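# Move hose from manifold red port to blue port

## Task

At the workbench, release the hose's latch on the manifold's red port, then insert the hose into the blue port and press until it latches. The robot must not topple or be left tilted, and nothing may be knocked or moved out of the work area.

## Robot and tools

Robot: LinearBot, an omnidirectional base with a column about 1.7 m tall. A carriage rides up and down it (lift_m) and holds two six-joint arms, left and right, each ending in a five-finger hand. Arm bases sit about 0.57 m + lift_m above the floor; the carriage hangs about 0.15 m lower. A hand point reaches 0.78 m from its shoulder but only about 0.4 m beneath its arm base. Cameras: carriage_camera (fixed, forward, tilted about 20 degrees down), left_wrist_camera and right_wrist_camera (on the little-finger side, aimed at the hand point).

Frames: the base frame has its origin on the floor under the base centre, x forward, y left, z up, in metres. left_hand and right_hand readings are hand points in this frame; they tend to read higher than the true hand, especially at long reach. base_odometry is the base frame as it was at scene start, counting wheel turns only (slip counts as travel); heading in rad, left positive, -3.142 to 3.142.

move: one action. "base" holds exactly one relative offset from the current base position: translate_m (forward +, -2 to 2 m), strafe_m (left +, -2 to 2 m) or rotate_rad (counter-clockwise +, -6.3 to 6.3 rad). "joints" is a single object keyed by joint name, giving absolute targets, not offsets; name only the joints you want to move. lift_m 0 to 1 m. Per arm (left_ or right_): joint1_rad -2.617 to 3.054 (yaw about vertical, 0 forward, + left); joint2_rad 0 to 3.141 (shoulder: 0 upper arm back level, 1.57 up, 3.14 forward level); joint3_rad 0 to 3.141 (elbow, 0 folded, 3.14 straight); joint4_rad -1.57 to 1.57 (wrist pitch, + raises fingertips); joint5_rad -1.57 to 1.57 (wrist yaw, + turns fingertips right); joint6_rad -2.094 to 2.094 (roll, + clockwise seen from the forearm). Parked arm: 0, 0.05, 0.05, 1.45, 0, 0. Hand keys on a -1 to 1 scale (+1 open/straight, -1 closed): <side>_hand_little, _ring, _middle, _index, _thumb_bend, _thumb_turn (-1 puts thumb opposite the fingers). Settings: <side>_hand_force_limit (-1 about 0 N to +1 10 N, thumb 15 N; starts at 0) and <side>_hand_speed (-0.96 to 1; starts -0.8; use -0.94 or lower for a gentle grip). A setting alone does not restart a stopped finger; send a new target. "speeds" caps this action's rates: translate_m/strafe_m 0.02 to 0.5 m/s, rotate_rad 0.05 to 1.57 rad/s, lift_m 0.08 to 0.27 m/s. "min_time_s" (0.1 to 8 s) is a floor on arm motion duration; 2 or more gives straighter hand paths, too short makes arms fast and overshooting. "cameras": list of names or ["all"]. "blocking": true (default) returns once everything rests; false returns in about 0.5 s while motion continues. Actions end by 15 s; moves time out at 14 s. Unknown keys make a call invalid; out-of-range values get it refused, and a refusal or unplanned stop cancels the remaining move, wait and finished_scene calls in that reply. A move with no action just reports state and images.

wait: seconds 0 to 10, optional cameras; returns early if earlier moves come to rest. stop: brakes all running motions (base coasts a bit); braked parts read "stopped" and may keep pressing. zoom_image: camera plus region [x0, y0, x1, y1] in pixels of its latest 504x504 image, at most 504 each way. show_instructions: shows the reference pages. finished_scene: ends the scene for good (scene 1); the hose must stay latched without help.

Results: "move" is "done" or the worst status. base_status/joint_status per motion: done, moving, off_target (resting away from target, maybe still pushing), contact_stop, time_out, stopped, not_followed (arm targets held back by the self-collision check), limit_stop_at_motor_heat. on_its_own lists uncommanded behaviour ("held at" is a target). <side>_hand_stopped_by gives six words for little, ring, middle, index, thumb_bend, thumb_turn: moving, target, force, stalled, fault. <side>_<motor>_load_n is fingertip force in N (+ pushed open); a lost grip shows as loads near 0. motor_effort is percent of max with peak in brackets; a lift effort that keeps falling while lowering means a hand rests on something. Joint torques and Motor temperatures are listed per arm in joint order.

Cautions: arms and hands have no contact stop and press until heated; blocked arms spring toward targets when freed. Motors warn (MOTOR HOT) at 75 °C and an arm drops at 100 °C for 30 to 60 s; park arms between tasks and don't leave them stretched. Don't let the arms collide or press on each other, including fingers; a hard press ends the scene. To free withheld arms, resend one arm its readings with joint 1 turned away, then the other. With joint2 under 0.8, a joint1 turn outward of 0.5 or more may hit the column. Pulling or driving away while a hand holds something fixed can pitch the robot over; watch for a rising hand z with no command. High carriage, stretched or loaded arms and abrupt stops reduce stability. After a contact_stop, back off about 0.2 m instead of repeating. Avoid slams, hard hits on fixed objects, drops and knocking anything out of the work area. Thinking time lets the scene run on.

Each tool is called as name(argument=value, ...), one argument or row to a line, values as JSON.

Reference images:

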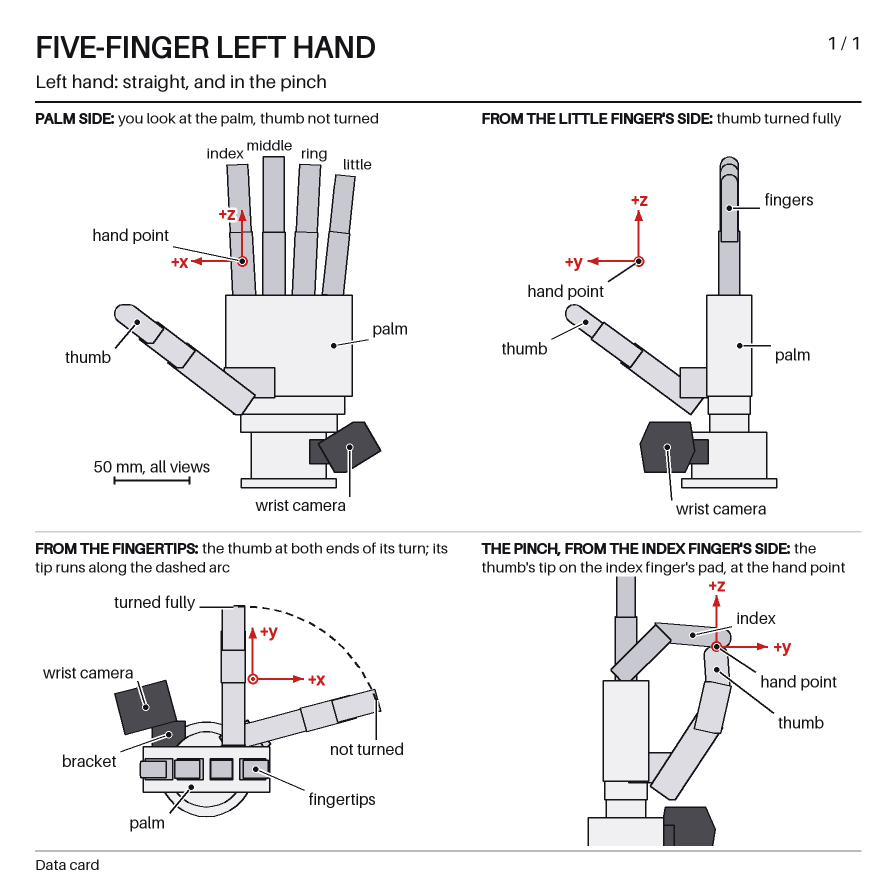

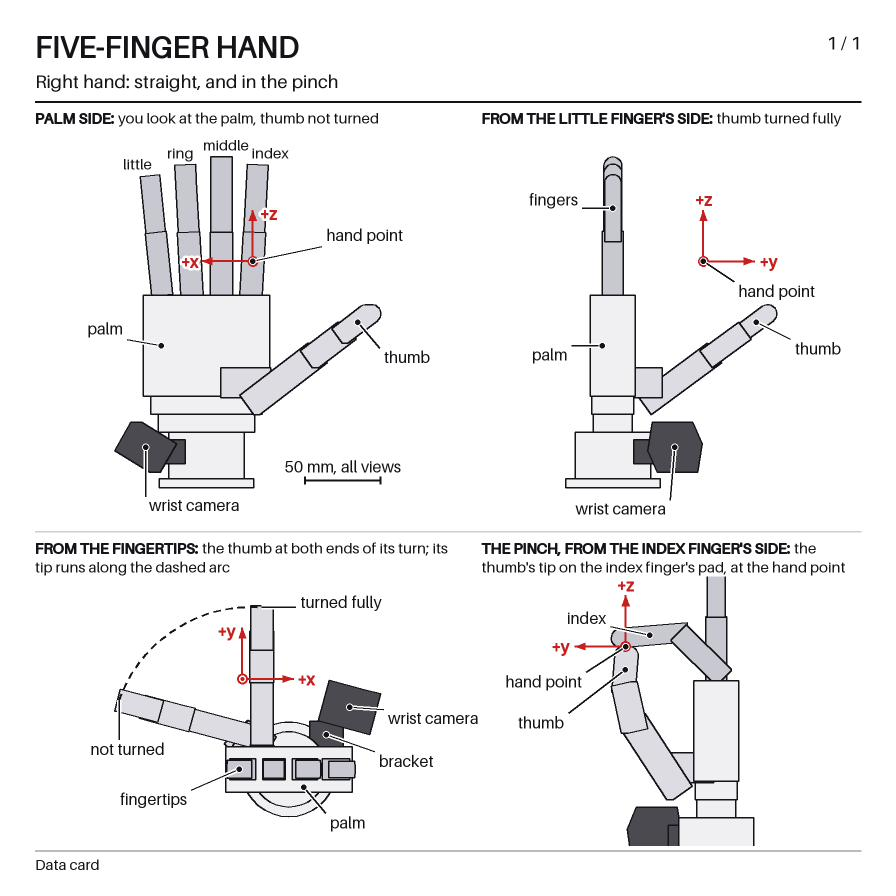

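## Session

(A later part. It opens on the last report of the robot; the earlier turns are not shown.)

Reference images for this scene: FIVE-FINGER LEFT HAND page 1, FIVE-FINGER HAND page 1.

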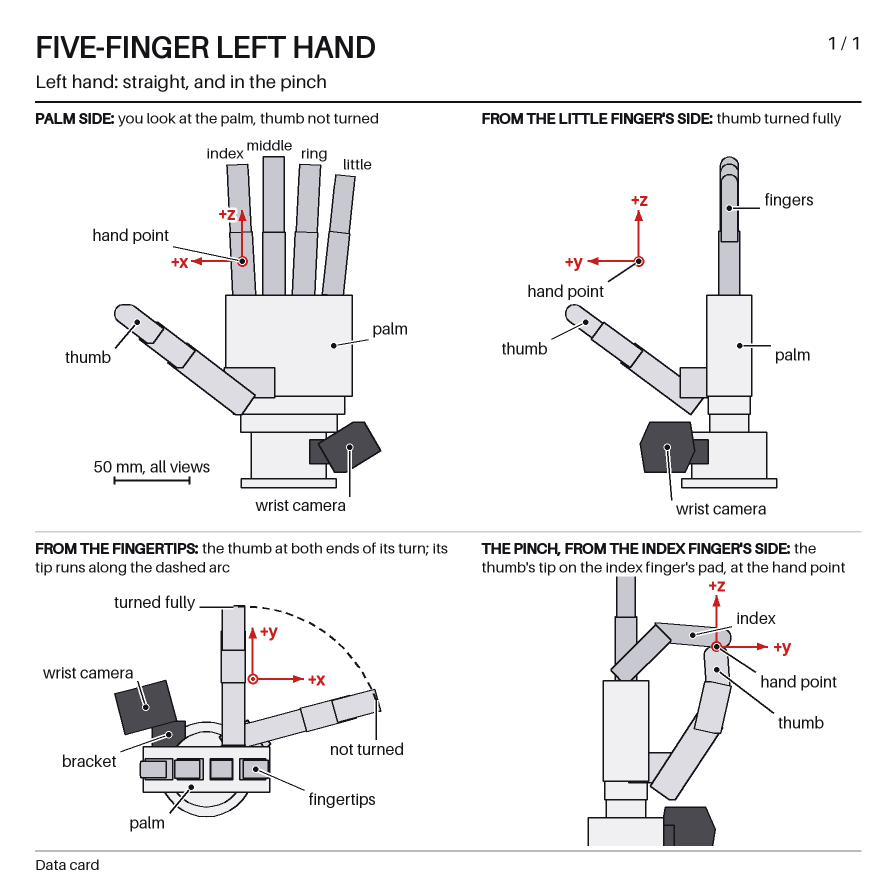

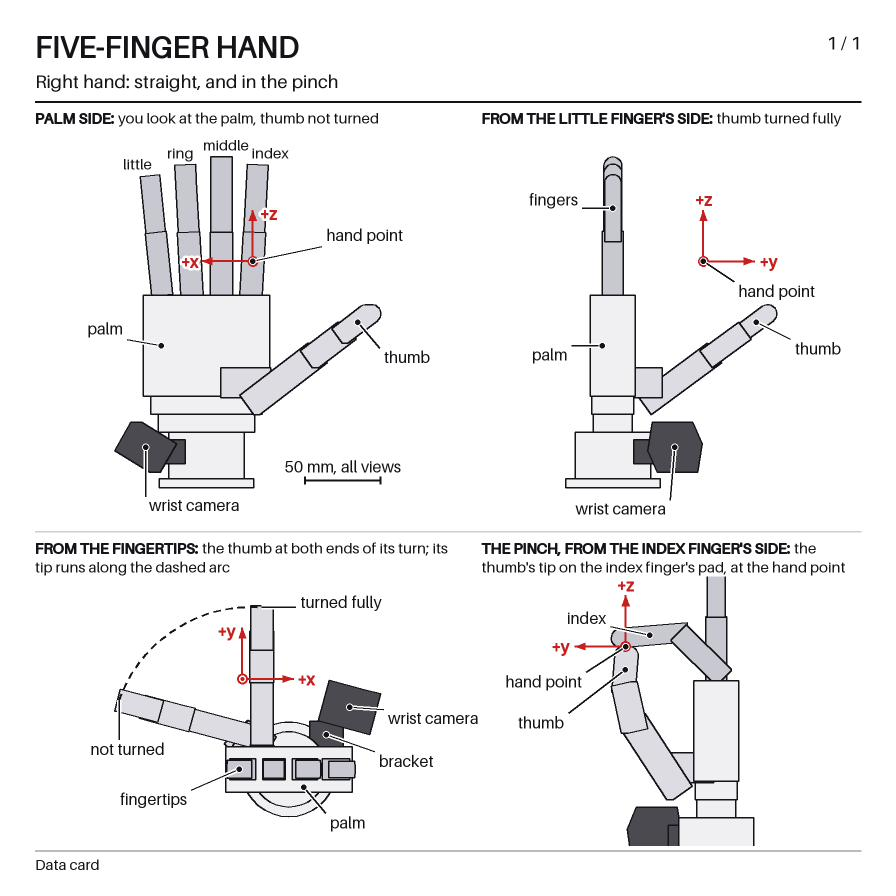

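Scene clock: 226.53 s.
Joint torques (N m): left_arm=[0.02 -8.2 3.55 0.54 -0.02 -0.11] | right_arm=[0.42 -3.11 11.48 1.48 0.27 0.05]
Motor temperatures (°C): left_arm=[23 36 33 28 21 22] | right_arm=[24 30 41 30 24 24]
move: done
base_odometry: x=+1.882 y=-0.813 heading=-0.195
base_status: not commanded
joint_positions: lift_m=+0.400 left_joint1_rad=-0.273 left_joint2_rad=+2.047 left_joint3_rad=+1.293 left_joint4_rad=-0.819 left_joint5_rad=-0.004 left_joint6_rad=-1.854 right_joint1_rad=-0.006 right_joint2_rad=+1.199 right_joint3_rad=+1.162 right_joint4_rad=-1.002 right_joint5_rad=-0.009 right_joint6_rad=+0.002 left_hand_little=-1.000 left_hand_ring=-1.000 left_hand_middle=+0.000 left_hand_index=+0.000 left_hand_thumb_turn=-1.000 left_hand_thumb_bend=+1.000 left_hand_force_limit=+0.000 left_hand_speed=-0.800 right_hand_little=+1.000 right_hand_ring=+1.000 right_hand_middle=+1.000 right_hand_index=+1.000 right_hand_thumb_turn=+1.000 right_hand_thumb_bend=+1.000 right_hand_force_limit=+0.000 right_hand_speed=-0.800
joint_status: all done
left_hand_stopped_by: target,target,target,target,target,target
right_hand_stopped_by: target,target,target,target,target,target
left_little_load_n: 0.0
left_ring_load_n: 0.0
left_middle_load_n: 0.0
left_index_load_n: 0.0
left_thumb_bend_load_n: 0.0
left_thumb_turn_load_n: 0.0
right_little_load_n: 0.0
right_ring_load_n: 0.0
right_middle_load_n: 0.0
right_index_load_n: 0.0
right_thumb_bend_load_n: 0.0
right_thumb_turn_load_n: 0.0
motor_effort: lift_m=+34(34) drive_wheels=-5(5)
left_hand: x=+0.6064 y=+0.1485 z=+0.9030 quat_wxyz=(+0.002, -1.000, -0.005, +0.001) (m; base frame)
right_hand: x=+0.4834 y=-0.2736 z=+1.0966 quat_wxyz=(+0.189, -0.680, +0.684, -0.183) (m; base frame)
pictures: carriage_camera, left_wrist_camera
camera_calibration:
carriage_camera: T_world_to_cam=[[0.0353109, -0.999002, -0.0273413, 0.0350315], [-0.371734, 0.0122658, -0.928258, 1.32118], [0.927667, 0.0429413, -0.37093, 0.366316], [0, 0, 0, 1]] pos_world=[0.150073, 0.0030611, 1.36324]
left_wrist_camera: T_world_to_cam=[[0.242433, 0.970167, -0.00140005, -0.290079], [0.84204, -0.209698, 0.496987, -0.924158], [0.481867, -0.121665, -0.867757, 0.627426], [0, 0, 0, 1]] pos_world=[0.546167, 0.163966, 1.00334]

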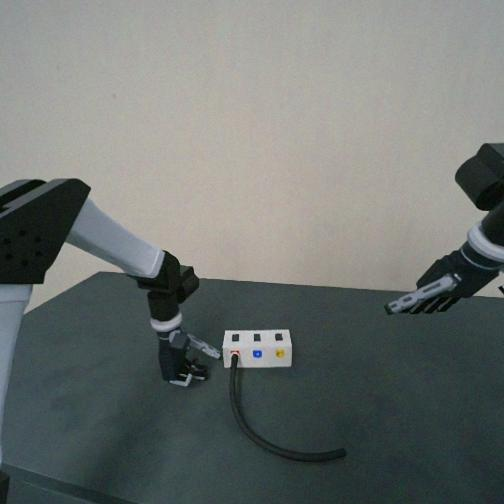

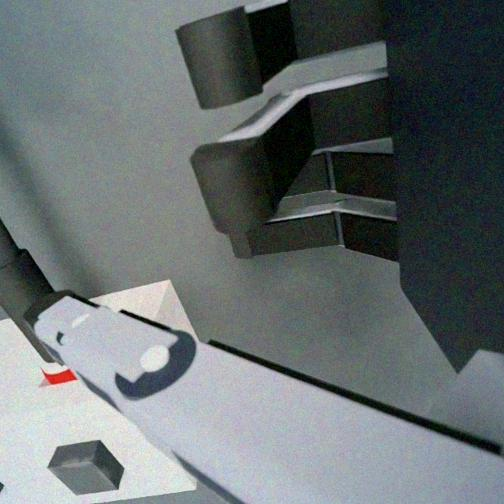

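move(
  joints={"left_joint1_rad": -0.418, "left_joint2_rad": 2.115, "left_joint3_rad": 1.361, "left_joint4_rad": -0.84, "left_joint5_rad": 0, "left_joint6_rad": -2.02},
  min_time_s=2,
  cameras=["carriage_camera", "left_wrist_camera"],
)

zoom_image(
  camera="carriage_camera",
  region=[140, 300, 300, 460],
)

Scene clock: 235.33 s.
Joint torques (N m): left_arm=[-0.66 -8.55 6.9 0.33 0.03 -0.12] | right_arm=[0.43 -3.08 11.47 1.48 0.27 0.04]
move: done
base_odometry: x=+1.882 y=-0.813 heading=-0.195
base_status: not commanded
joint_positions: lift_m=+0.400 left_joint1_rad=-0.412 left_joint2_rad=+2.100 left_joint3_rad=+1.338 left_joint4_rad=-0.830 left_joint5_rad=-0.004 left_joint6_rad=-2.009 right_joint1_rad=-0.006 right_joint2_rad=+1.199 right_joint3_rad=+1.162 right_joint4_rad=-1.002 right_joint5_rad=-0.009 right_joint6_rad=+0.002 left_hand_little=-1.000 left_hand_ring=-1.000 left_hand_middle=+0.000 left_hand_index=+0.000 left_hand_thumb_turn=-1.000 left_hand_thumb_bend=+1.000 left_hand_force_limit=+0.000 left_hand_speed=-0.800 right_hand_little=+1.000 right_hand_ring=+1.000 right_hand_middle=+1.000 right_hand_index=+1.000 right_hand_thumb_turn=+1.000 right_hand_thumb_bend=+1.000 right_hand_force_limit=+0.000 right_hand_speed=-0.800
joint_status: all done
left_hand_stopped_by: target,target,target,target,target,target
right_hand_stopped_by: target,target,target,target,target,target
left_little_load_n: 0.0
left_ring_load_n: 0.0
left_middle_load_n: 0.0
left_index_load_n: 0.0
left_thumb_bend_load_n: 0.0
left_thumb_turn_load_n: 0.0
right_little_load_n: 0.0
right_ring_load_n: 0.0
right_middle_load_n: 0.0
right_index_load_n: 0.0
right_thumb_bend_load_n: 0.0
right_thumb_turn_load_n: 0.0
motor_effort: lift_m=+34(34) drive_wheels=-5(5)
left_hand: x=+0.5962 y=+0.0995 z=+0.8936 quat_wxyz=(+0.006, -1.000, -0.013, +0.009) (m; base frame)
right_hand: x=+0.4834 y=-0.2736 z=+1.0966 quat_wxyz=(+0.189, -0.680, +0.684, -0.183) (m; base frame)
pictures: carriage_camera, left_wrist_camera
camera_calibration:
carriage_camera: T_world_to_cam=[[0.0353109, -0.999002, -0.0273413, 0.0350315], [-0.371734, 0.0122658, -0.928258, 1.32118], [0.927667, 0.0429413, -0.37093, 0.366316], [0, 0, 0, 1]] pos_world=[0.150073, 0.0030611, 1.36324]
left_wrist_camera: T_world_to_cam=[[0.227249, 0.973834, 0.0023789, -0.234742], [0.853427, -0.200327, 0.481177, -0.914759], [0.469062, -0.107317, -0.876621, 0.632388], [0, 0, 0, 1]] pos_world=[0.537396, 0.113214, 0.995083]

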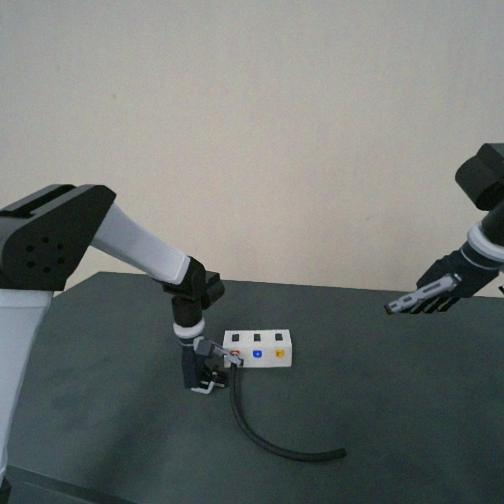

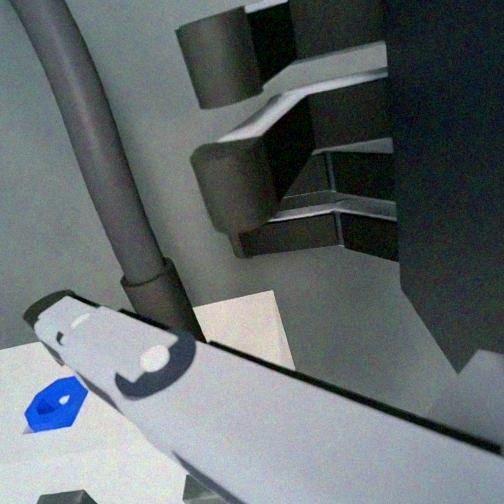

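Scaled by 3.150.

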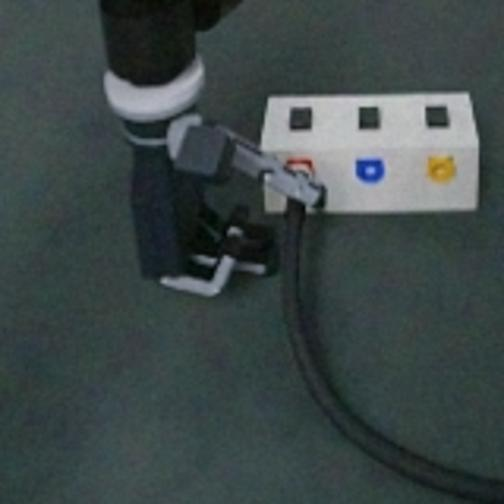

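move(
  joints={"left_joint1_rad": -0.422, "left_joint2_rad": 2.1, "left_joint3_rad": 1.408, "left_joint4_rad": -0.878, "left_joint5_rad": 0, "left_joint6_rad": -2.02},
  min_time_s=1.5,
)

move(
  joints={"left_joint1_rad": -0.504, "left_joint2_rad": 2.153, "left_joint3_rad": 1.484, "left_joint4_rad": -0.893, "left_joint5_rad": 0, "left_joint6_rad": -2.09},
  min_time_s=2,
  cameras=["carriage_camera", "left_wrist_camera"],
)

zoom_image(
  camera="carriage_camera",
  region=[140, 300, 300, 460],
)

Scene clock: 251.53 s.
Joint torques (N m): left_arm=[-0.7 -9.74 7.16 0.42 0.02 -0.11] | right_arm=[0.42 -3.12 11.45 1.48 0.28 0.04]
move: done
base_odometry: x=+1.882 y=-0.813 heading=-0.195
base_status: not commanded
joint_positions: lift_m=+0.400 left_joint1_rad=-0.416 left_joint2_rad=+2.100 left_joint3_rad=+1.384 left_joint4_rad=-0.868 left_joint5_rad=-0.004 left_joint6_rad=-2.010 right_joint1_rad=-0.006 right_joint2_rad=+1.199 right_joint3_rad=+1.162 right_joint4_rad=-1.002 right_joint5_rad=-0.009 right_joint6_rad=+0.002 left_hand_little=-1.000 left_hand_ring=-1.000 left_hand_middle=+0.000 left_hand_index=+0.000 left_hand_thumb_turn=-1.000 left_hand_thumb_bend=+1.000 left_hand_force_limit=+0.000 left_hand_speed=-0.800 right_hand_little=+1.000 right_hand_ring=+1.000 right_hand_middle=+1.000 right_hand_index=+1.000 right_hand_thumb_turn=+1.000 right_hand_thumb_bend=+1.000 right_hand_force_limit=+0.000 right_hand_speed=-0.800
joint_status: all done
left_hand_stopped_by: target,target,target,target,target,target
right_hand_stopped_by: target,target,target,target,target,target
left_little_load_n: 0.0
left_ring_load_n: 0.5
left_middle_load_n: 0.0
left_index_load_n: 0.0
left_thumb_bend_load_n: 0.0
left_thumb_turn_load_n: 0.0
right_little_load_n: 0.0
right_ring_load_n: 0.0
right_middle_load_n: 0.0
right_index_load_n: 0.0
right_thumb_bend_load_n: 0.0
right_thumb_turn_load_n: 0.0
motor_effort: lift_m=+34(34) drive_wheels=-4(5)
left_hand: x=+0.6027 y=+0.0951 z=+0.9042 quat_wxyz=(+0.005, -1.000, -0.012, +0.005) (m; base frame)
right_hand: x=+0.4834 y=-0.2736 z=+1.0966 quat_wxyz=(+0.189, -0.680, +0.684, -0.183) (m; base frame)
pictures: none

Scene clock: 253.83 s.
Joint torques (N m): left_arm=[-0.69 -8.92 7.38 0.43 -0.01 -0.04] | right_arm=[0.4 -3.14 11.47 1.48 0.28 0.04]
move: done
base_odometry: x=+1.882 y=-0.813 heading=-0.195
base_status: not commanded
joint_positions: lift_m=+0.400 left_joint1_rad=-0.498 left_joint2_rad=+2.137 left_joint3_rad=+1.460 left_joint4_rad=-0.883 left_joint5_rad=-0.004 left_joint6_rad=-2.079 right_joint1_rad=-0.006 right_joint2_rad=+1.199 right_joint3_rad=+1.162 right_joint4_rad=-1.002 right_joint5_rad=-0.009 right_joint6_rad=+0.002 left_hand_little=-1.000 left_hand_ring=-1.000 left_hand_middle=+0.000 left_hand_index=+0.000 left_hand_thumb_turn=-1.000 left_hand_thumb_bend=+1.000 left_hand_force_limit=+0.000 left_hand_speed=-0.800 right_hand_little=+1.000 right_hand_ring=+1.000 right_hand_middle=+1.000 right_hand_index=+1.000 right_hand_thumb_turn=+1.000 right_hand_thumb_bend=+1.000 right_hand_force_limit=+0.000 right_hand_speed=-0.800
joint_status: all done
left_hand_stopped_by: target,target,target,target,target,target
right_hand_stopped_by: target,target,target,target,target,target
left_little_load_n: 0.0
left_ring_load_n: 0.0
left_middle_load_n: 0.0
left_index_load_n: 0.0
left_thumb_bend_load_n: 0.0
left_thumb_turn_load_n: 0.0
right_little_load_n: 0.0
right_ring_load_n: 0.0
right_middle_load_n: 0.0
right_index_load_n: 0.0
right_thumb_bend_load_n: -0.5
right_thumb_turn_load_n: 0.0
motor_effort: lift_m=+34(34) drive_wheels=-4(5)
left_hand: x=+0.6051 y=+0.0579 z=+0.9092 quat_wxyz=(-0.001, -1.000, -0.005, -0.006) (m; base frame)
right_hand: x=+0.4834 y=-0.2736 z=+1.0966 quat_wxyz=(+0.189, -0.680, +0.684, -0.183) (m; base frame)
pictures: carriage_camera, left_wrist_camera
camera_calibration:
carriage_camera: T_world_to_cam=[[0.0353109, -0.999002, -0.0273413, 0.0350315], [-0.371734, 0.0122658, -0.928258, 1.32118], [0.927667, 0.0429413, -0.37093, 0.366316], [0, 0, 0, 1]] pos_world=[0.150073, 0.0030611, 1.36324]
left_wrist_camera: T_world_to_cam=[[0.242443, 0.970157, -0.00420577, -0.199302], [0.835785, -0.206658, 0.508681, -0.952126], [0.492631, -0.126841, -0.860945, 0.610051], [0, 0, 0, 1]] pos_world=[0.543562, 0.073969, 1.00871]

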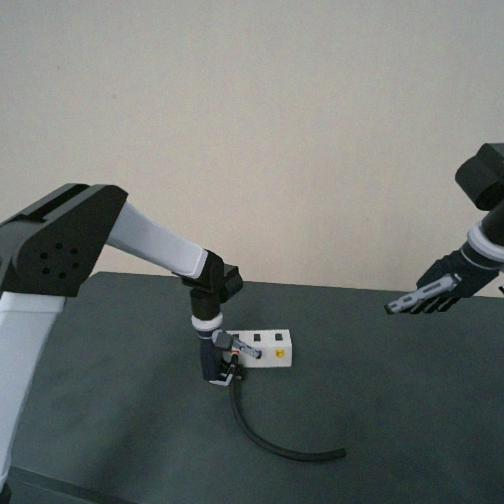

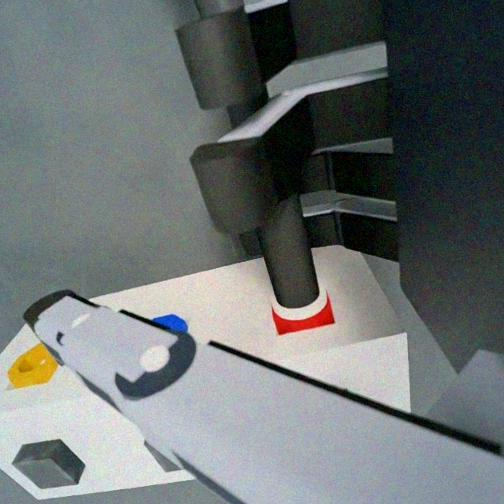

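Scaled by 3.150.

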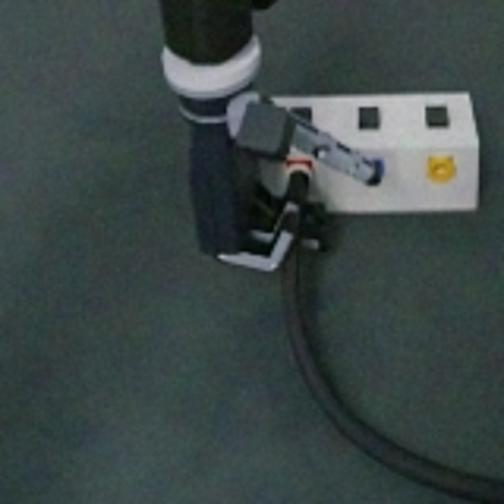

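move(
  joints={"left_joint1_rad": -0.472},
  min_time_s=1,
)

move(
  joints={"left_hand_thumb_bend": -0.25, "left_hand_speed": -0.85, "left_hand_force_limit": -0.5},
  cameras=["carriage_camera", "left_wrist_camera"],
)

zoom_image(
  camera="carriage_camera",
  region=[180, 310, 280, 410],
)

Scene clock: 263.83 s.
Joint torques (N m): left_arm=[0.2 -9.02 7.28 0.44 0.01 -0.1] | right_arm=[0.4 -3.12 11.48 1.48 0.28 0.04]
move: done
base_odometry: x=+1.882 y=-0.813 heading=-0.195
base_status: not commanded
joint_positions: lift_m=+0.400 left_joint1_rad=-0.477 left_joint2_rad=+2.137 left_joint3_rad=+1.460 left_joint4_rad=-0.883 left_joint5_rad=-0.004 left_joint6_rad=-2.079 right_joint1_rad=-0.006 right_joint2_rad=+1.199 right_joint3_rad=+1.162 right_joint4_rad=-1.002 right_joint5_rad=-0.009 right_joint6_rad=+0.002 left_hand_little=-1.000 left_hand_ring=-1.000 left_hand_middle=+0.000 left_hand_index=+0.000 left_hand_thumb_turn=-1.000 left_hand_thumb_bend=+1.000 left_hand_force_limit=+0.000 left_hand_speed=-0.800 right_hand_little=+1.000 right_hand_ring=+1.000 right_hand_middle=+1.000 right_hand_index=+1.000 right_hand_thumb_turn=+1.000 right_hand_thumb_bend=+1.000 right_hand_force_limit=+0.000 right_hand_speed=-0.800
joint_status: all done
left_hand_stopped_by: target,target,target,target,target,target
right_hand_stopped_by: target,target,target,target,target,target
left_little_load_n: 0.0
left_ring_load_n: 0.0
left_middle_load_n: 0.0
left_index_load_n: 0.5
left_thumb_bend_load_n: 0.0
left_thumb_turn_load_n: 0.0
right_little_load_n: 0.0
right_ring_load_n: 0.0
right_middle_load_n: 0.0
right_index_load_n: 0.0
right_thumb_bend_load_n: 0.0
right_thumb_turn_load_n: 0.0
motor_effort: lift_m=+34(34) drive_wheels=-5(5)
left_hand: x=+0.6103 y=+0.0661 z=+0.9092 quat_wxyz=(+0.000, -1.000, -0.016, -0.006) (m; base frame)
right_hand: x=+0.4834 y=-0.2736 z=+1.0966 quat_wxyz=(+0.189, -0.680, +0.684, -0.183) (m; base frame)
pictures: none

Scene clock: 269.33 s.
Joint torques (N m): left_arm=[0.14 -8.91 6.86 0.37 -0.32 -0.07] | right_arm=[0.4 -3.11 11.43 1.48 0.27 0.04]
move: off_target
base_odometry: x=+1.882 y=-0.813 heading=-0.195
base_status: not commanded
joint_positions: lift_m=+0.400 left_joint1_rad=-0.477 left_joint2_rad=+2.137 left_joint3_rad=+1.465 left_joint4_rad=-0.875 left_joint5_rad=+0.031 left_joint6_rad=-2.080 right_joint1_rad=-0.006 right_joint2_rad=+1.199 right_joint3_rad=+1.162 right_joint4_rad=-1.002 right_joint5_rad=-0.009 right_joint6_rad=+0.002 left_hand_little=-1.000 left_hand_ring=-1.000 left_hand_middle=+0.000 left_hand_index=+0.000 left_hand_thumb_turn=-1.000 left_hand_thumb_bend=-0.100 left_hand_force_limit=-0.500 left_hand_speed=-0.850 right_hand_little=+1.000 right_hand_ring=+1.000 right_hand_middle=+1.000 right_hand_index=+1.000 right_hand_thumb_turn=+1.000 right_hand_thumb_bend=+1.000 right_hand_force_limit=+0.000 right_hand_speed=-0.800
joint_status: left_hand_thumb_bend off_target (ended at -0.100, target -0.250); the others done
left_hand_stopped_by: target,target,target,target,force,target
right_hand_stopped_by: target,target,target,target,target,target
left_little_load_n: 0.0
left_ring_load_n: 0.0
left_middle_load_n: 1.5
left_index_load_n: 0.0
left_thumb_bend_load_n: 4.0
left_thumb_turn_load_n: 0.0
right_little_load_n: 0.0
right_ring_load_n: 0.0
right_middle_load_n: 0.0
right_index_load_n: 0.0
right_thumb_bend_load_n: 0.0
right_thumb_turn_load_n: 0.0
motor_effort: lift_m=+34(34) drive_wheels=-5(6)
left_hand: x=+0.6110 y=+0.0580 z=+0.9127 quat_wxyz=(-0.019, -1.000, -0.016, -0.003) (m; base frame)
right_hand: x=+0.4834 y=-0.2736 z=+1.0966 quat_wxyz=(+0.189, -0.680, +0.684, -0.183) (m; base frame)
pictures: carriage_camera, left_wrist_camera
camera_calibration:
carriage_camera: T_world_to_cam=[[0.0353109, -0.999002, -0.0273413, 0.0350315], [-0.371734, 0.0122658, -0.928258, 1.32118], [0.927667, 0.0429413, -0.37093, 0.366316], [0, 0, 0, 1]] pos_world=[0.150073, 0.0030611, 1.36324]
left_wrist_camera: T_world_to_cam=[[0.221405, 0.974277, -0.041992, -0.15372], [0.842115, -0.169302, 0.512034, -0.967896], [0.491754, -0.148729, -0.857938, 0.609292], [0, 0, 0, 1]] pos_world=[0.549493, 0.0765185, 1.01188]

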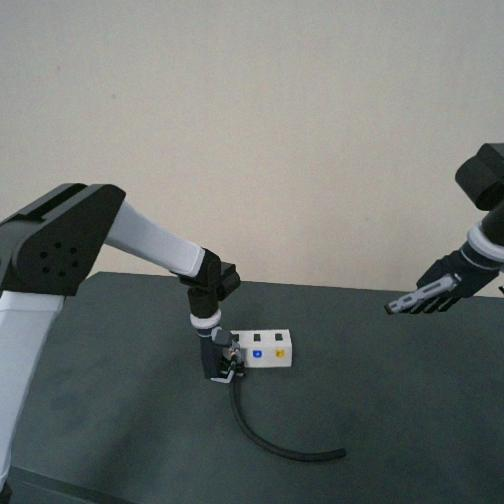

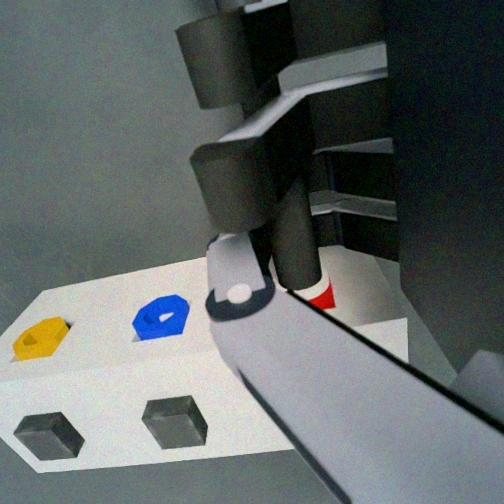

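Scaled by 5.040.

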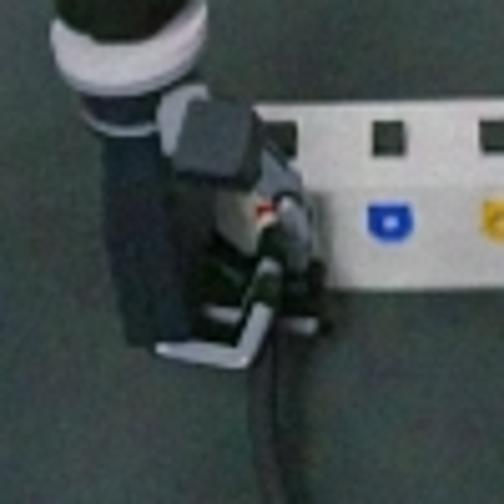

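move(
  joints={"left_hand_index": -0.6, "left_hand_middle": -0.6, "left_hand_force_limit": -0.4},
  cameras=["carriage_camera", "left_wrist_camera"],
)

zoom_image(
  camera="left_wrist_camera",
  region=[130, 130, 400, 400],
)

Scene clock: 276.87 s.
Joint torques (N m): left_arm=[0.2 -9.06 6.71 0.37 -0.3 -0.09] | right_arm=[0.4 -3.14 11.47 1.48 0.28 0.04]
move: off_target
base_odometry: x=+1.882 y=-0.813 heading=-0.195
base_status: not commanded
joint_positions: lift_m=+0.400 left_joint1_rad=-0.477 left_joint2_rad=+2.139 left_joint3_rad=+1.465 left_joint4_rad=-0.874 left_joint5_rad=+0.031 left_joint6_rad=-2.080 right_joint1_rad=-0.006 right_joint2_rad=+1.199 right_joint3_rad=+1.162 right_joint4_rad=-1.002 right_joint5_rad=-0.009 right_joint6_rad=+0.002 left_hand_little=-1.000 left_hand_ring=-1.000 left_hand_middle=-0.010 left_hand_index=-0.025 left_hand_thumb_turn=-1.000 left_hand_thumb_bend=-0.100 left_hand_force_limit=-0.400 left_hand_speed=-0.850 right_hand_little=+1.000 right_hand_ring=+1.000 right_hand_middle=+1.000 right_hand_index=+1.000 right_hand_thumb_turn=+1.000 right_hand_thumb_bend=+1.000 right_hand_force_limit=+0.000 right_hand_speed=-0.800
joint_status: left_hand_middle off_target (ended at -0.010, target -0.600); left_hand_index off_target (ended at -0.025, target -0.600); the others done
left_hand_stopped_by: target,target,force,force,force,target
right_hand_stopped_by: target,target,target,target,target,target
left_little_load_n: 0.0
left_ring_load_n: 0.0
left_middle_load_n: 2.5
left_index_load_n: 3.0
left_thumb_bend_load_n: 6.0
left_thumb_turn_load_n: -0.5
right_little_load_n: 0.0
right_ring_load_n: 0.0
right_middle_load_n: 0.0
right_index_load_n: 0.0
right_thumb_bend_load_n: 0.0
right_thumb_turn_load_n: -0.5
motor_effort: lift_m=+34(34) drive_wheels=-5(5)
left_hand: x=+0.6109 y=+0.0582 z=+0.9121 quat_wxyz=(-0.019, -1.000, -0.016, -0.003) (m; base frame)
right_hand: x=+0.4834 y=-0.2736 z=+1.0966 quat_wxyz=(+0.189, -0.680, +0.684, -0.183) (m; base frame)
pictures: carriage_camera, left_wrist_camera
camera_calibration:
carriage_camera: T_world_to_cam=[[0.0353109, -0.999002, -0.0273413, 0.0350315], [-0.371734, 0.0122658, -0.928258, 1.32118], [0.927667, 0.0429413, -0.37093, 0.366316], [0, 0, 0, 1]] pos_world=[0.150073, 0.0030611, 1.36324]
left_wrist_camera: T_world_to_cam=[[0.221365, 0.974313, -0.0413858, -0.154338], [0.842531, -0.169709, 0.511215, -0.966959], [0.491059, -0.148034, -0.858456, 0.60963], [0, 0, 0, 1]] pos_world=[0.549493, 0.0765181, 1.01128]

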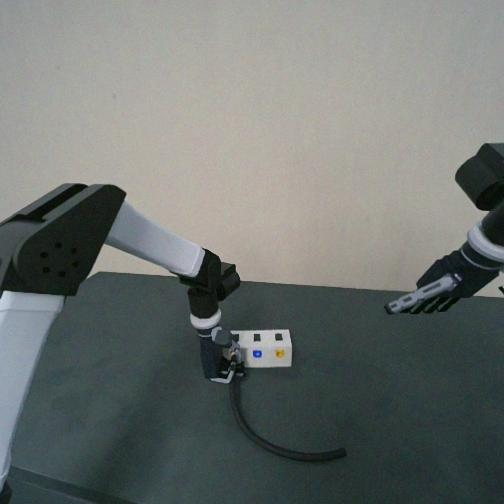

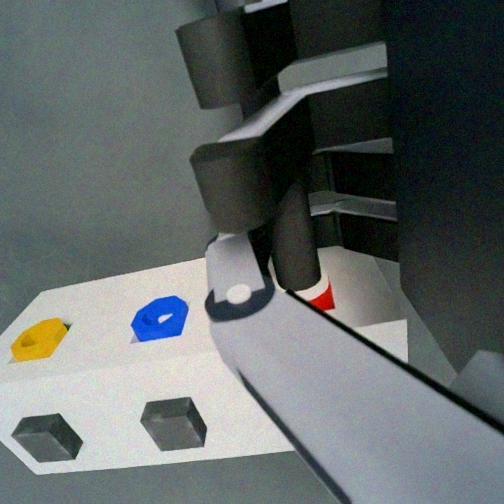

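Scaled by 1.867.

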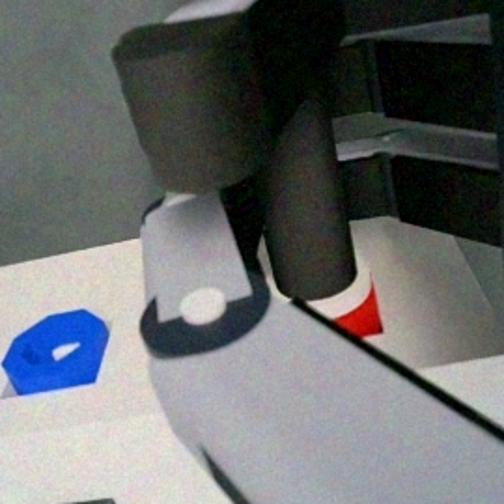

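move(
  joints={"left_hand_index": -0.7, "left_hand_middle": -0.7, "left_hand_thumb_bend": -0.3, "left_hand_force_limit": 0.0, "left_joint5_rad": 0.035, "right_joint1_rad": 0.35, "right_joint2_rad": 2.312, "right_joint3_rad": 2.2, "right_joint4_rad": -1.09, "right_joint5_rad": 0, "right_joint6_rad": 0, "right_hand_little": -1, "right_hand_ring": -1, "right_hand_middle": -1, "right_hand_thumb_turn": -1, "right_hand_thumb_bend": 0.3},
  min_time_s=4,
  cameras=["all"],
)

Scene clock: 309.83 s.
Joint torques (N m): left_arm=[0.28 -9.07 6.93 0.36 -0.01 -0.12] | right_arm=[0.51 -10.25 11.06 0.99 0.29 0.04]
move: off_target
base_odometry: x=+1.882 y=-0.813 heading=-0.195
base_status: not commanded
joint_positions: lift_m=+0.400 left_joint1_rad=-0.477 left_joint2_rad=+2.139 left_joint3_rad=+1.465 left_joint4_rad=-0.874 left_joint5_rad=+0.035 left_joint6_rad=-2.080 right_joint1_rad=+0.343 right_joint2_rad=+2.307 right_joint3_rad=+2.164 right_joint4_rad=-1.082 right_joint5_rad=-0.009 right_joint6_rad=+0.002 left_hand_little=-1.000 left_hand_ring=-1.000 left_hand_middle=-0.035 left_hand_index=-0.036 left_hand_thumb_turn=-1.000 left_hand_thumb_bend=-0.100 left_hand_force_limit=+0.000 left_hand_speed=-0.850 right_hand_little=-1.000 right_hand_ring=-1.000 right_hand_middle=-1.000 right_hand_index=+1.000 right_hand_thumb_turn=-0.798 right_hand_thumb_bend=+0.300 right_hand_force_limit=+0.000 right_hand_speed=-0.800
joint_status: left_hand_middle off_target (ended at -0.035, target -0.700); left_hand_index off_target (ended at -0.036, target -0.700); left_hand_thumb_bend off_target (ended at -0.100, target -0.300); right_hand_thumb_turn off_target (ended at -0.798, target -1.000); the others done
left_hand_stopped_by: target,target,force,force,force,target
right_hand_stopped_by: target,target,target,target,target,force
left_little_load_n: 0.0
left_ring_load_n: 0.0
left_middle_load_n: 6.5
left_index_load_n: 2.5
left_thumb_bend_load_n: 10.0
left_thumb_turn_load_n: 0.5
right_little_load_n: 0.0
right_ring_load_n: 0.0
right_middle_load_n: -1.0
right_index_load_n: 0.0
right_thumb_bend_load_n: 1.5
right_thumb_turn_load_n: 8.5
motor_effort: lift_m=+34(34) drive_wheels=-4(5)
left_hand: x=+0.6105 y=+0.0575 z=+0.9121 quat_wxyz=(-0.021, -1.000, -0.016, -0.002) (m; base frame)
right_hand: x=+0.6715 y=-0.1118 z=+1.0087 quat_wxyz=(+0.143, -0.805, +0.568, -0.095) (m; base frame)
pictures: carriage_camera, left_wrist_camera, right_wrist_camera
camera_calibration:
carriage_camera: T_world_to_cam=[[0.0353109, -0.999002, -0.0273413, 0.0350315], [-0.371734, 0.0122658, -0.928258, 1.32118], [0.927667, 0.0429413, -0.37093, 0.366316], [0, 0, 0, 1]] pos_world=[0.150073, 0.0030611, 1.36324]
left_wrist_camera: T_world_to_cam=[[0.221379, 0.974151, -0.0449656, -0.150374], [0.843618, -0.168177, 0.509926, -0.966309], [0.489183, -0.150821, -0.859042, 0.611616], [0, 0, 0, 1]] pos_world=[0.549294, 0.0762199, 1.01139]
right_wrist_camera: T_world_to_cam=[[-0.737778, -0.561912, -0.374083, 0.814247], [-0.674655, 0.594991, 0.436837, 0.0767277], [-0.0228871, 0.574666, -0.818068, 1.01407], [0, 0, 0, 1]] pos_world=[0.675708, -0.170869, 1.10066]

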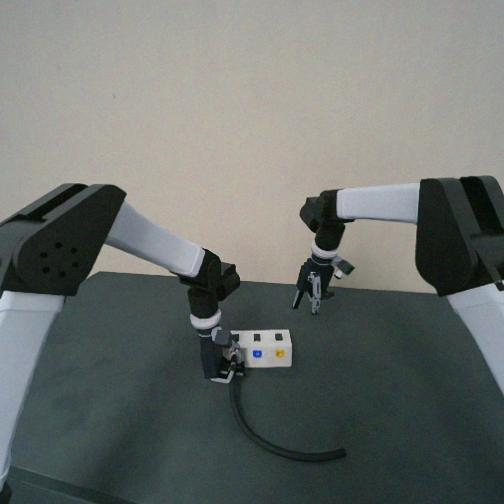

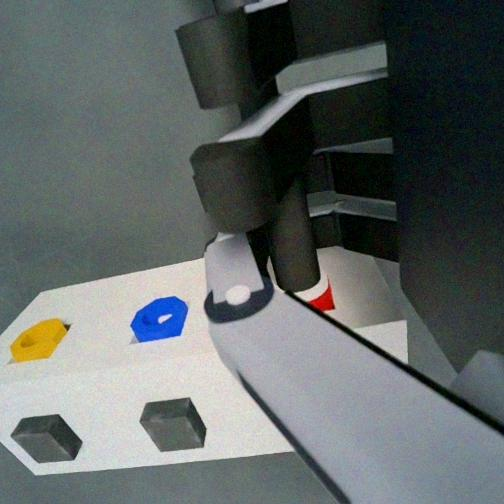

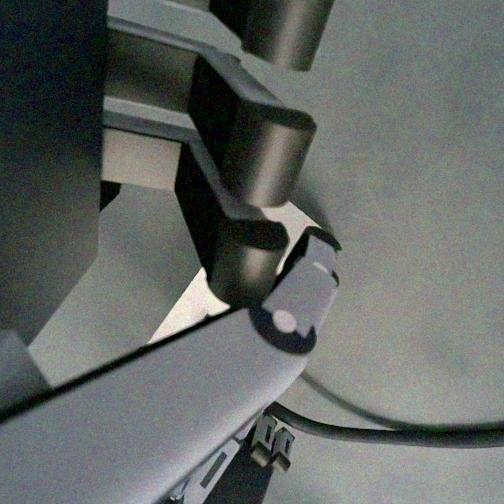

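move(
  joints={"right_hand_thumb_bend": 1.0},
  cameras=["carriage_camera", "right_wrist_camera"],
)

zoom_image(
  camera="carriage_camera",
  region=[190, 260, 350, 420],
)

Scene clock: 318.47 s.
Joint torques (N m): left_arm=[0.14 -9.11 6.9 0.39 -0.04 -0.1] | right_arm=[0.51 -10.22 11.07 0.99 0.29 0.04]
Motor temperatures (°C): left_arm=[23 36 36 26 21 22] | right_arm=[24 35 45 30 24 24]
move: done
base_odometry: x=+1.882 y=-0.813 heading=-0.195
base_status: not commanded
joint_positions: lift_m=+0.400 left_joint1_rad=-0.477 left_joint2_rad=+2.139 left_joint3_rad=+1.465 left_joint4_rad=-0.874 left_joint5_rad=+0.035 left_joint6_rad=-2.080 right_joint1_rad=+0.343 right_joint2_rad=+2.307 right_joint3_rad=+2.164 right_joint4_rad=-1.082 right_joint5_rad=-0.009 right_joint6_rad=+0.002 left_hand_little=-1.000 left_hand_ring=-1.000 left_hand_middle=-0.035 left_hand_index=-0.036 left_hand_thumb_turn=-1.000 left_hand_thumb_bend=-0.100 left_hand_force_limit=+0.000 left_hand_speed=-0.850 right_hand_little=-1.000 right_hand_ring=-1.000 right_hand_middle=-1.000 right_hand_index=+1.000 right_hand_thumb_turn=-0.798 right_hand_thumb_bend=+1.000 right_hand_force_limit=+0.000 right_hand_speed=-0.800
joint_status: all done
left_hand_stopped_by: target,target,force,force,force,target
right_hand_stopped_by: target,target,target,target,target,force
left_little_load_n: 0.0
left_ring_load_n: -0.5
left_middle_load_n: 7.0
left_index_load_n: 2.5
left_thumb_bend_load_n: 10.5
left_thumb_turn_load_n: 0.5
right_little_load_n: 0.0
right_ring_load_n: 0.0
right_middle_load_n: 0.0
right_index_load_n: 0.0
right_thumb_bend_load_n: 0.0
right_thumb_turn_load_n: 0.5
motor_effort: lift_m=+34(34) drive_wheels=-4(5)
left_hand: x=+0.6105 y=+0.0575 z=+0.9121 quat_wxyz=(-0.021, -1.000, -0.016, -0.002) (m; base frame)
right_hand: x=+0.6714 y=-0.1119 z=+1.0087 quat_wxyz=(+0.143, -0.805, +0.568, -0.095) (m; base frame)
pictures: carriage_camera, right_wrist_camera
camera_calibration:
carriage_camera: T_world_to_cam=[[0.0353109, -0.999002, -0.0273413, 0.0350315], [-0.371734, 0.0122658, -0.928258, 1.32118], [0.927667, 0.0429413, -0.37093, 0.366316], [0, 0, 0, 1]] pos_world=[0.150073, 0.0030611, 1.36324]
right_wrist_camera: T_world_to_cam=[[-0.737959, -0.561926, -0.373704, 0.813873], [-0.674447, 0.59509, 0.437024, 0.0763302], [-0.0231877, 0.574549, -0.818142, 1.01433], [0, 0, 0, 1]] pos_world=[0.675606, -0.17087, 1.10066]

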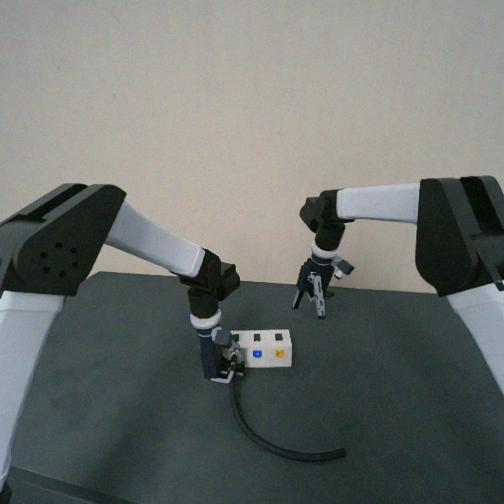

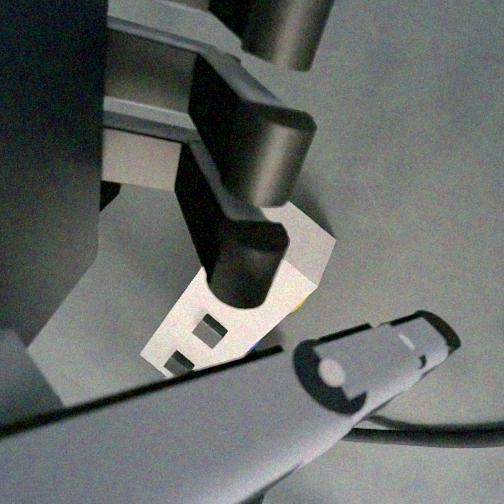

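Scaled by 3.150.

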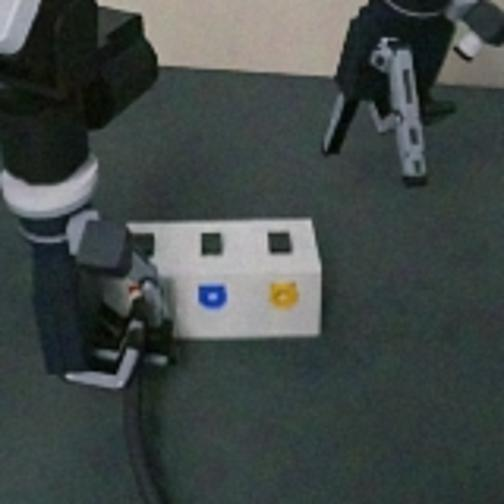

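move(
  joints={"right_joint1_rad": 0.6, "right_joint2_rad": 2.24, "right_joint3_rad": 2.02, "right_joint4_rad": -0.89, "right_joint5_rad": 0, "right_joint6_rad": -0.6},
  min_time_s=3,
  cameras=["all"],
)

zoom_image(
  camera="carriage_camera",
  region=[190, 270, 330, 410],
)

Scene clock: 357.50 s.
Joint torques (N m): left_arm=[0.24 -9.01 6.8 0.38 -0.02 -0.12] | right_arm=[0.53 -14.34 6.35 1.39 0.3 -0.05]
Motor temperatures (°C): left_arm=[23 37 36 25 21 22] | right_arm=[24 45 47 29 24 24]
move: done
base_odometry: x=+1.882 y=-0.813 heading=-0.195
base_status: not commanded
joint_positions: lift_m=+0.400 left_joint1_rad=-0.477 left_joint2_rad=+2.139 left_joint3_rad=+1.465 left_joint4_rad=-0.874 left_joint5_rad=+0.035 left_joint6_rad=-2.080 right_joint1_rad=+0.593 right_joint2_rad=+2.286 right_joint3_rad=+2.033 right_joint4_rad=-0.910 right_joint5_rad=-0.009 right_joint6_rad=-0.592 left_hand_little=-1.000 left_hand_ring=-1.000 left_hand_middle=-0.035 left_hand_index=-0.036 left_hand_thumb_turn=-1.000 left_hand_thumb_bend=-0.100 left_hand_force_limit=+0.000 left_hand_speed=-0.850 right_hand_little=-1.000 right_hand_ring=-1.000 right_hand_middle=-1.000 right_hand_index=+1.000 right_hand_thumb_turn=-0.798 right_hand_thumb_bend=+1.000 right_hand_force_limit=+0.000 right_hand_speed=-0.800
joint_status: all done
left_hand_stopped_by: target,target,force,force,force,target
right_hand_stopped_by: target,target,target,target,target,force
left_little_load_n: 0.0
left_ring_load_n: -0.5
left_middle_load_n: 6.5
left_index_load_n: 3.0
left_thumb_bend_load_n: 10.5
left_thumb_turn_load_n: 1.0
right_little_load_n: 0.0
right_ring_load_n: 0.0
right_middle_load_n: 0.0
right_index_load_n: 0.0
right_thumb_bend_load_n: 0.0
right_thumb_turn_load_n: 0.0
motor_effort: lift_m=+34(34) drive_wheels=-4(5)
left_hand: x=+0.6105 y=+0.0575 z=+0.9121 quat_wxyz=(-0.021, -1.000, -0.016, -0.002) (m; base frame)
right_hand: x=+0.6379 y=-0.0360 z=+0.9840 quat_wxyz=(+0.146, -0.961, +0.187, -0.140) (m; base frame)
pictures: carriage_camera, left_wrist_camera, right_wrist_camera
camera_calibration:
carriage_camera: T_world_to_cam=[[0.0353109, -0.999002, -0.0273413, 0.0350315], [-0.371734, 0.0122658, -0.928258, 1.32118], [0.927667, 0.0429413, -0.37093, 0.366316], [0, 0, 0, 1]] pos_world=[0.150073, 0.0030611, 1.36324]
left_wrist_camera: T_world_to_cam=[[0.221379, 0.974151, -0.0449656, -0.150374], [0.843618, -0.168177, 0.509926, -0.966309], [0.489183, -0.150821, -0.859042, 0.611616], [0, 0, 0, 1]] pos_world=[0.549294, 0.0762199, 1.01139]
right_wrist_camera: T_world_to_cam=[[-0.0367151, -0.951729, -0.304734, 0.293281], [-0.967615, -0.0423524, 0.248853, 0.368672], [-0.249747, 0.304002, -0.919353, 1.18415], [0, 0, 0, 1]] pos_world=[0.663238, -0.0652455, 1.08628]

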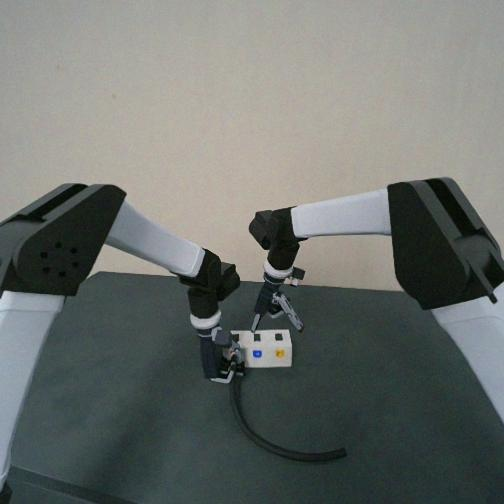

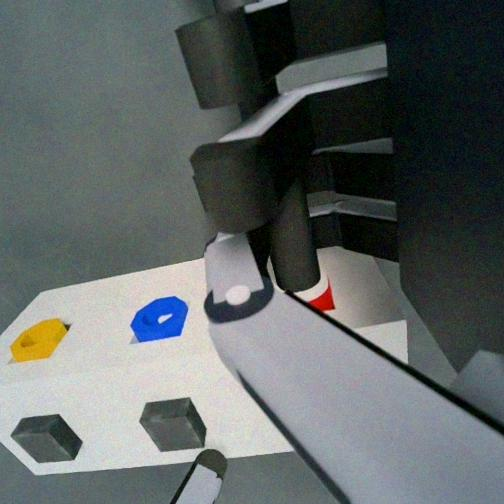

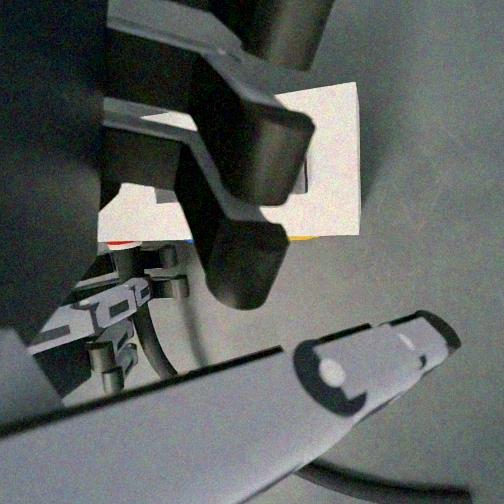

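Scaled by 3.600.

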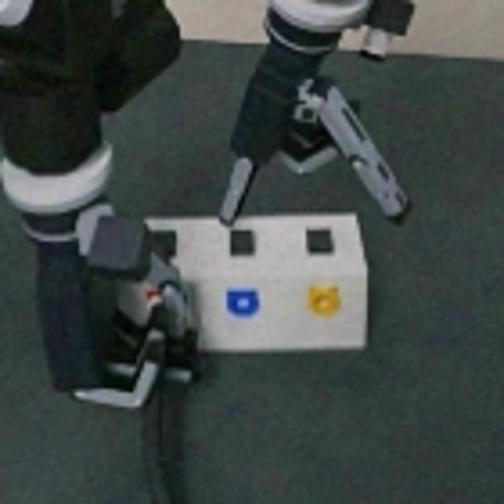

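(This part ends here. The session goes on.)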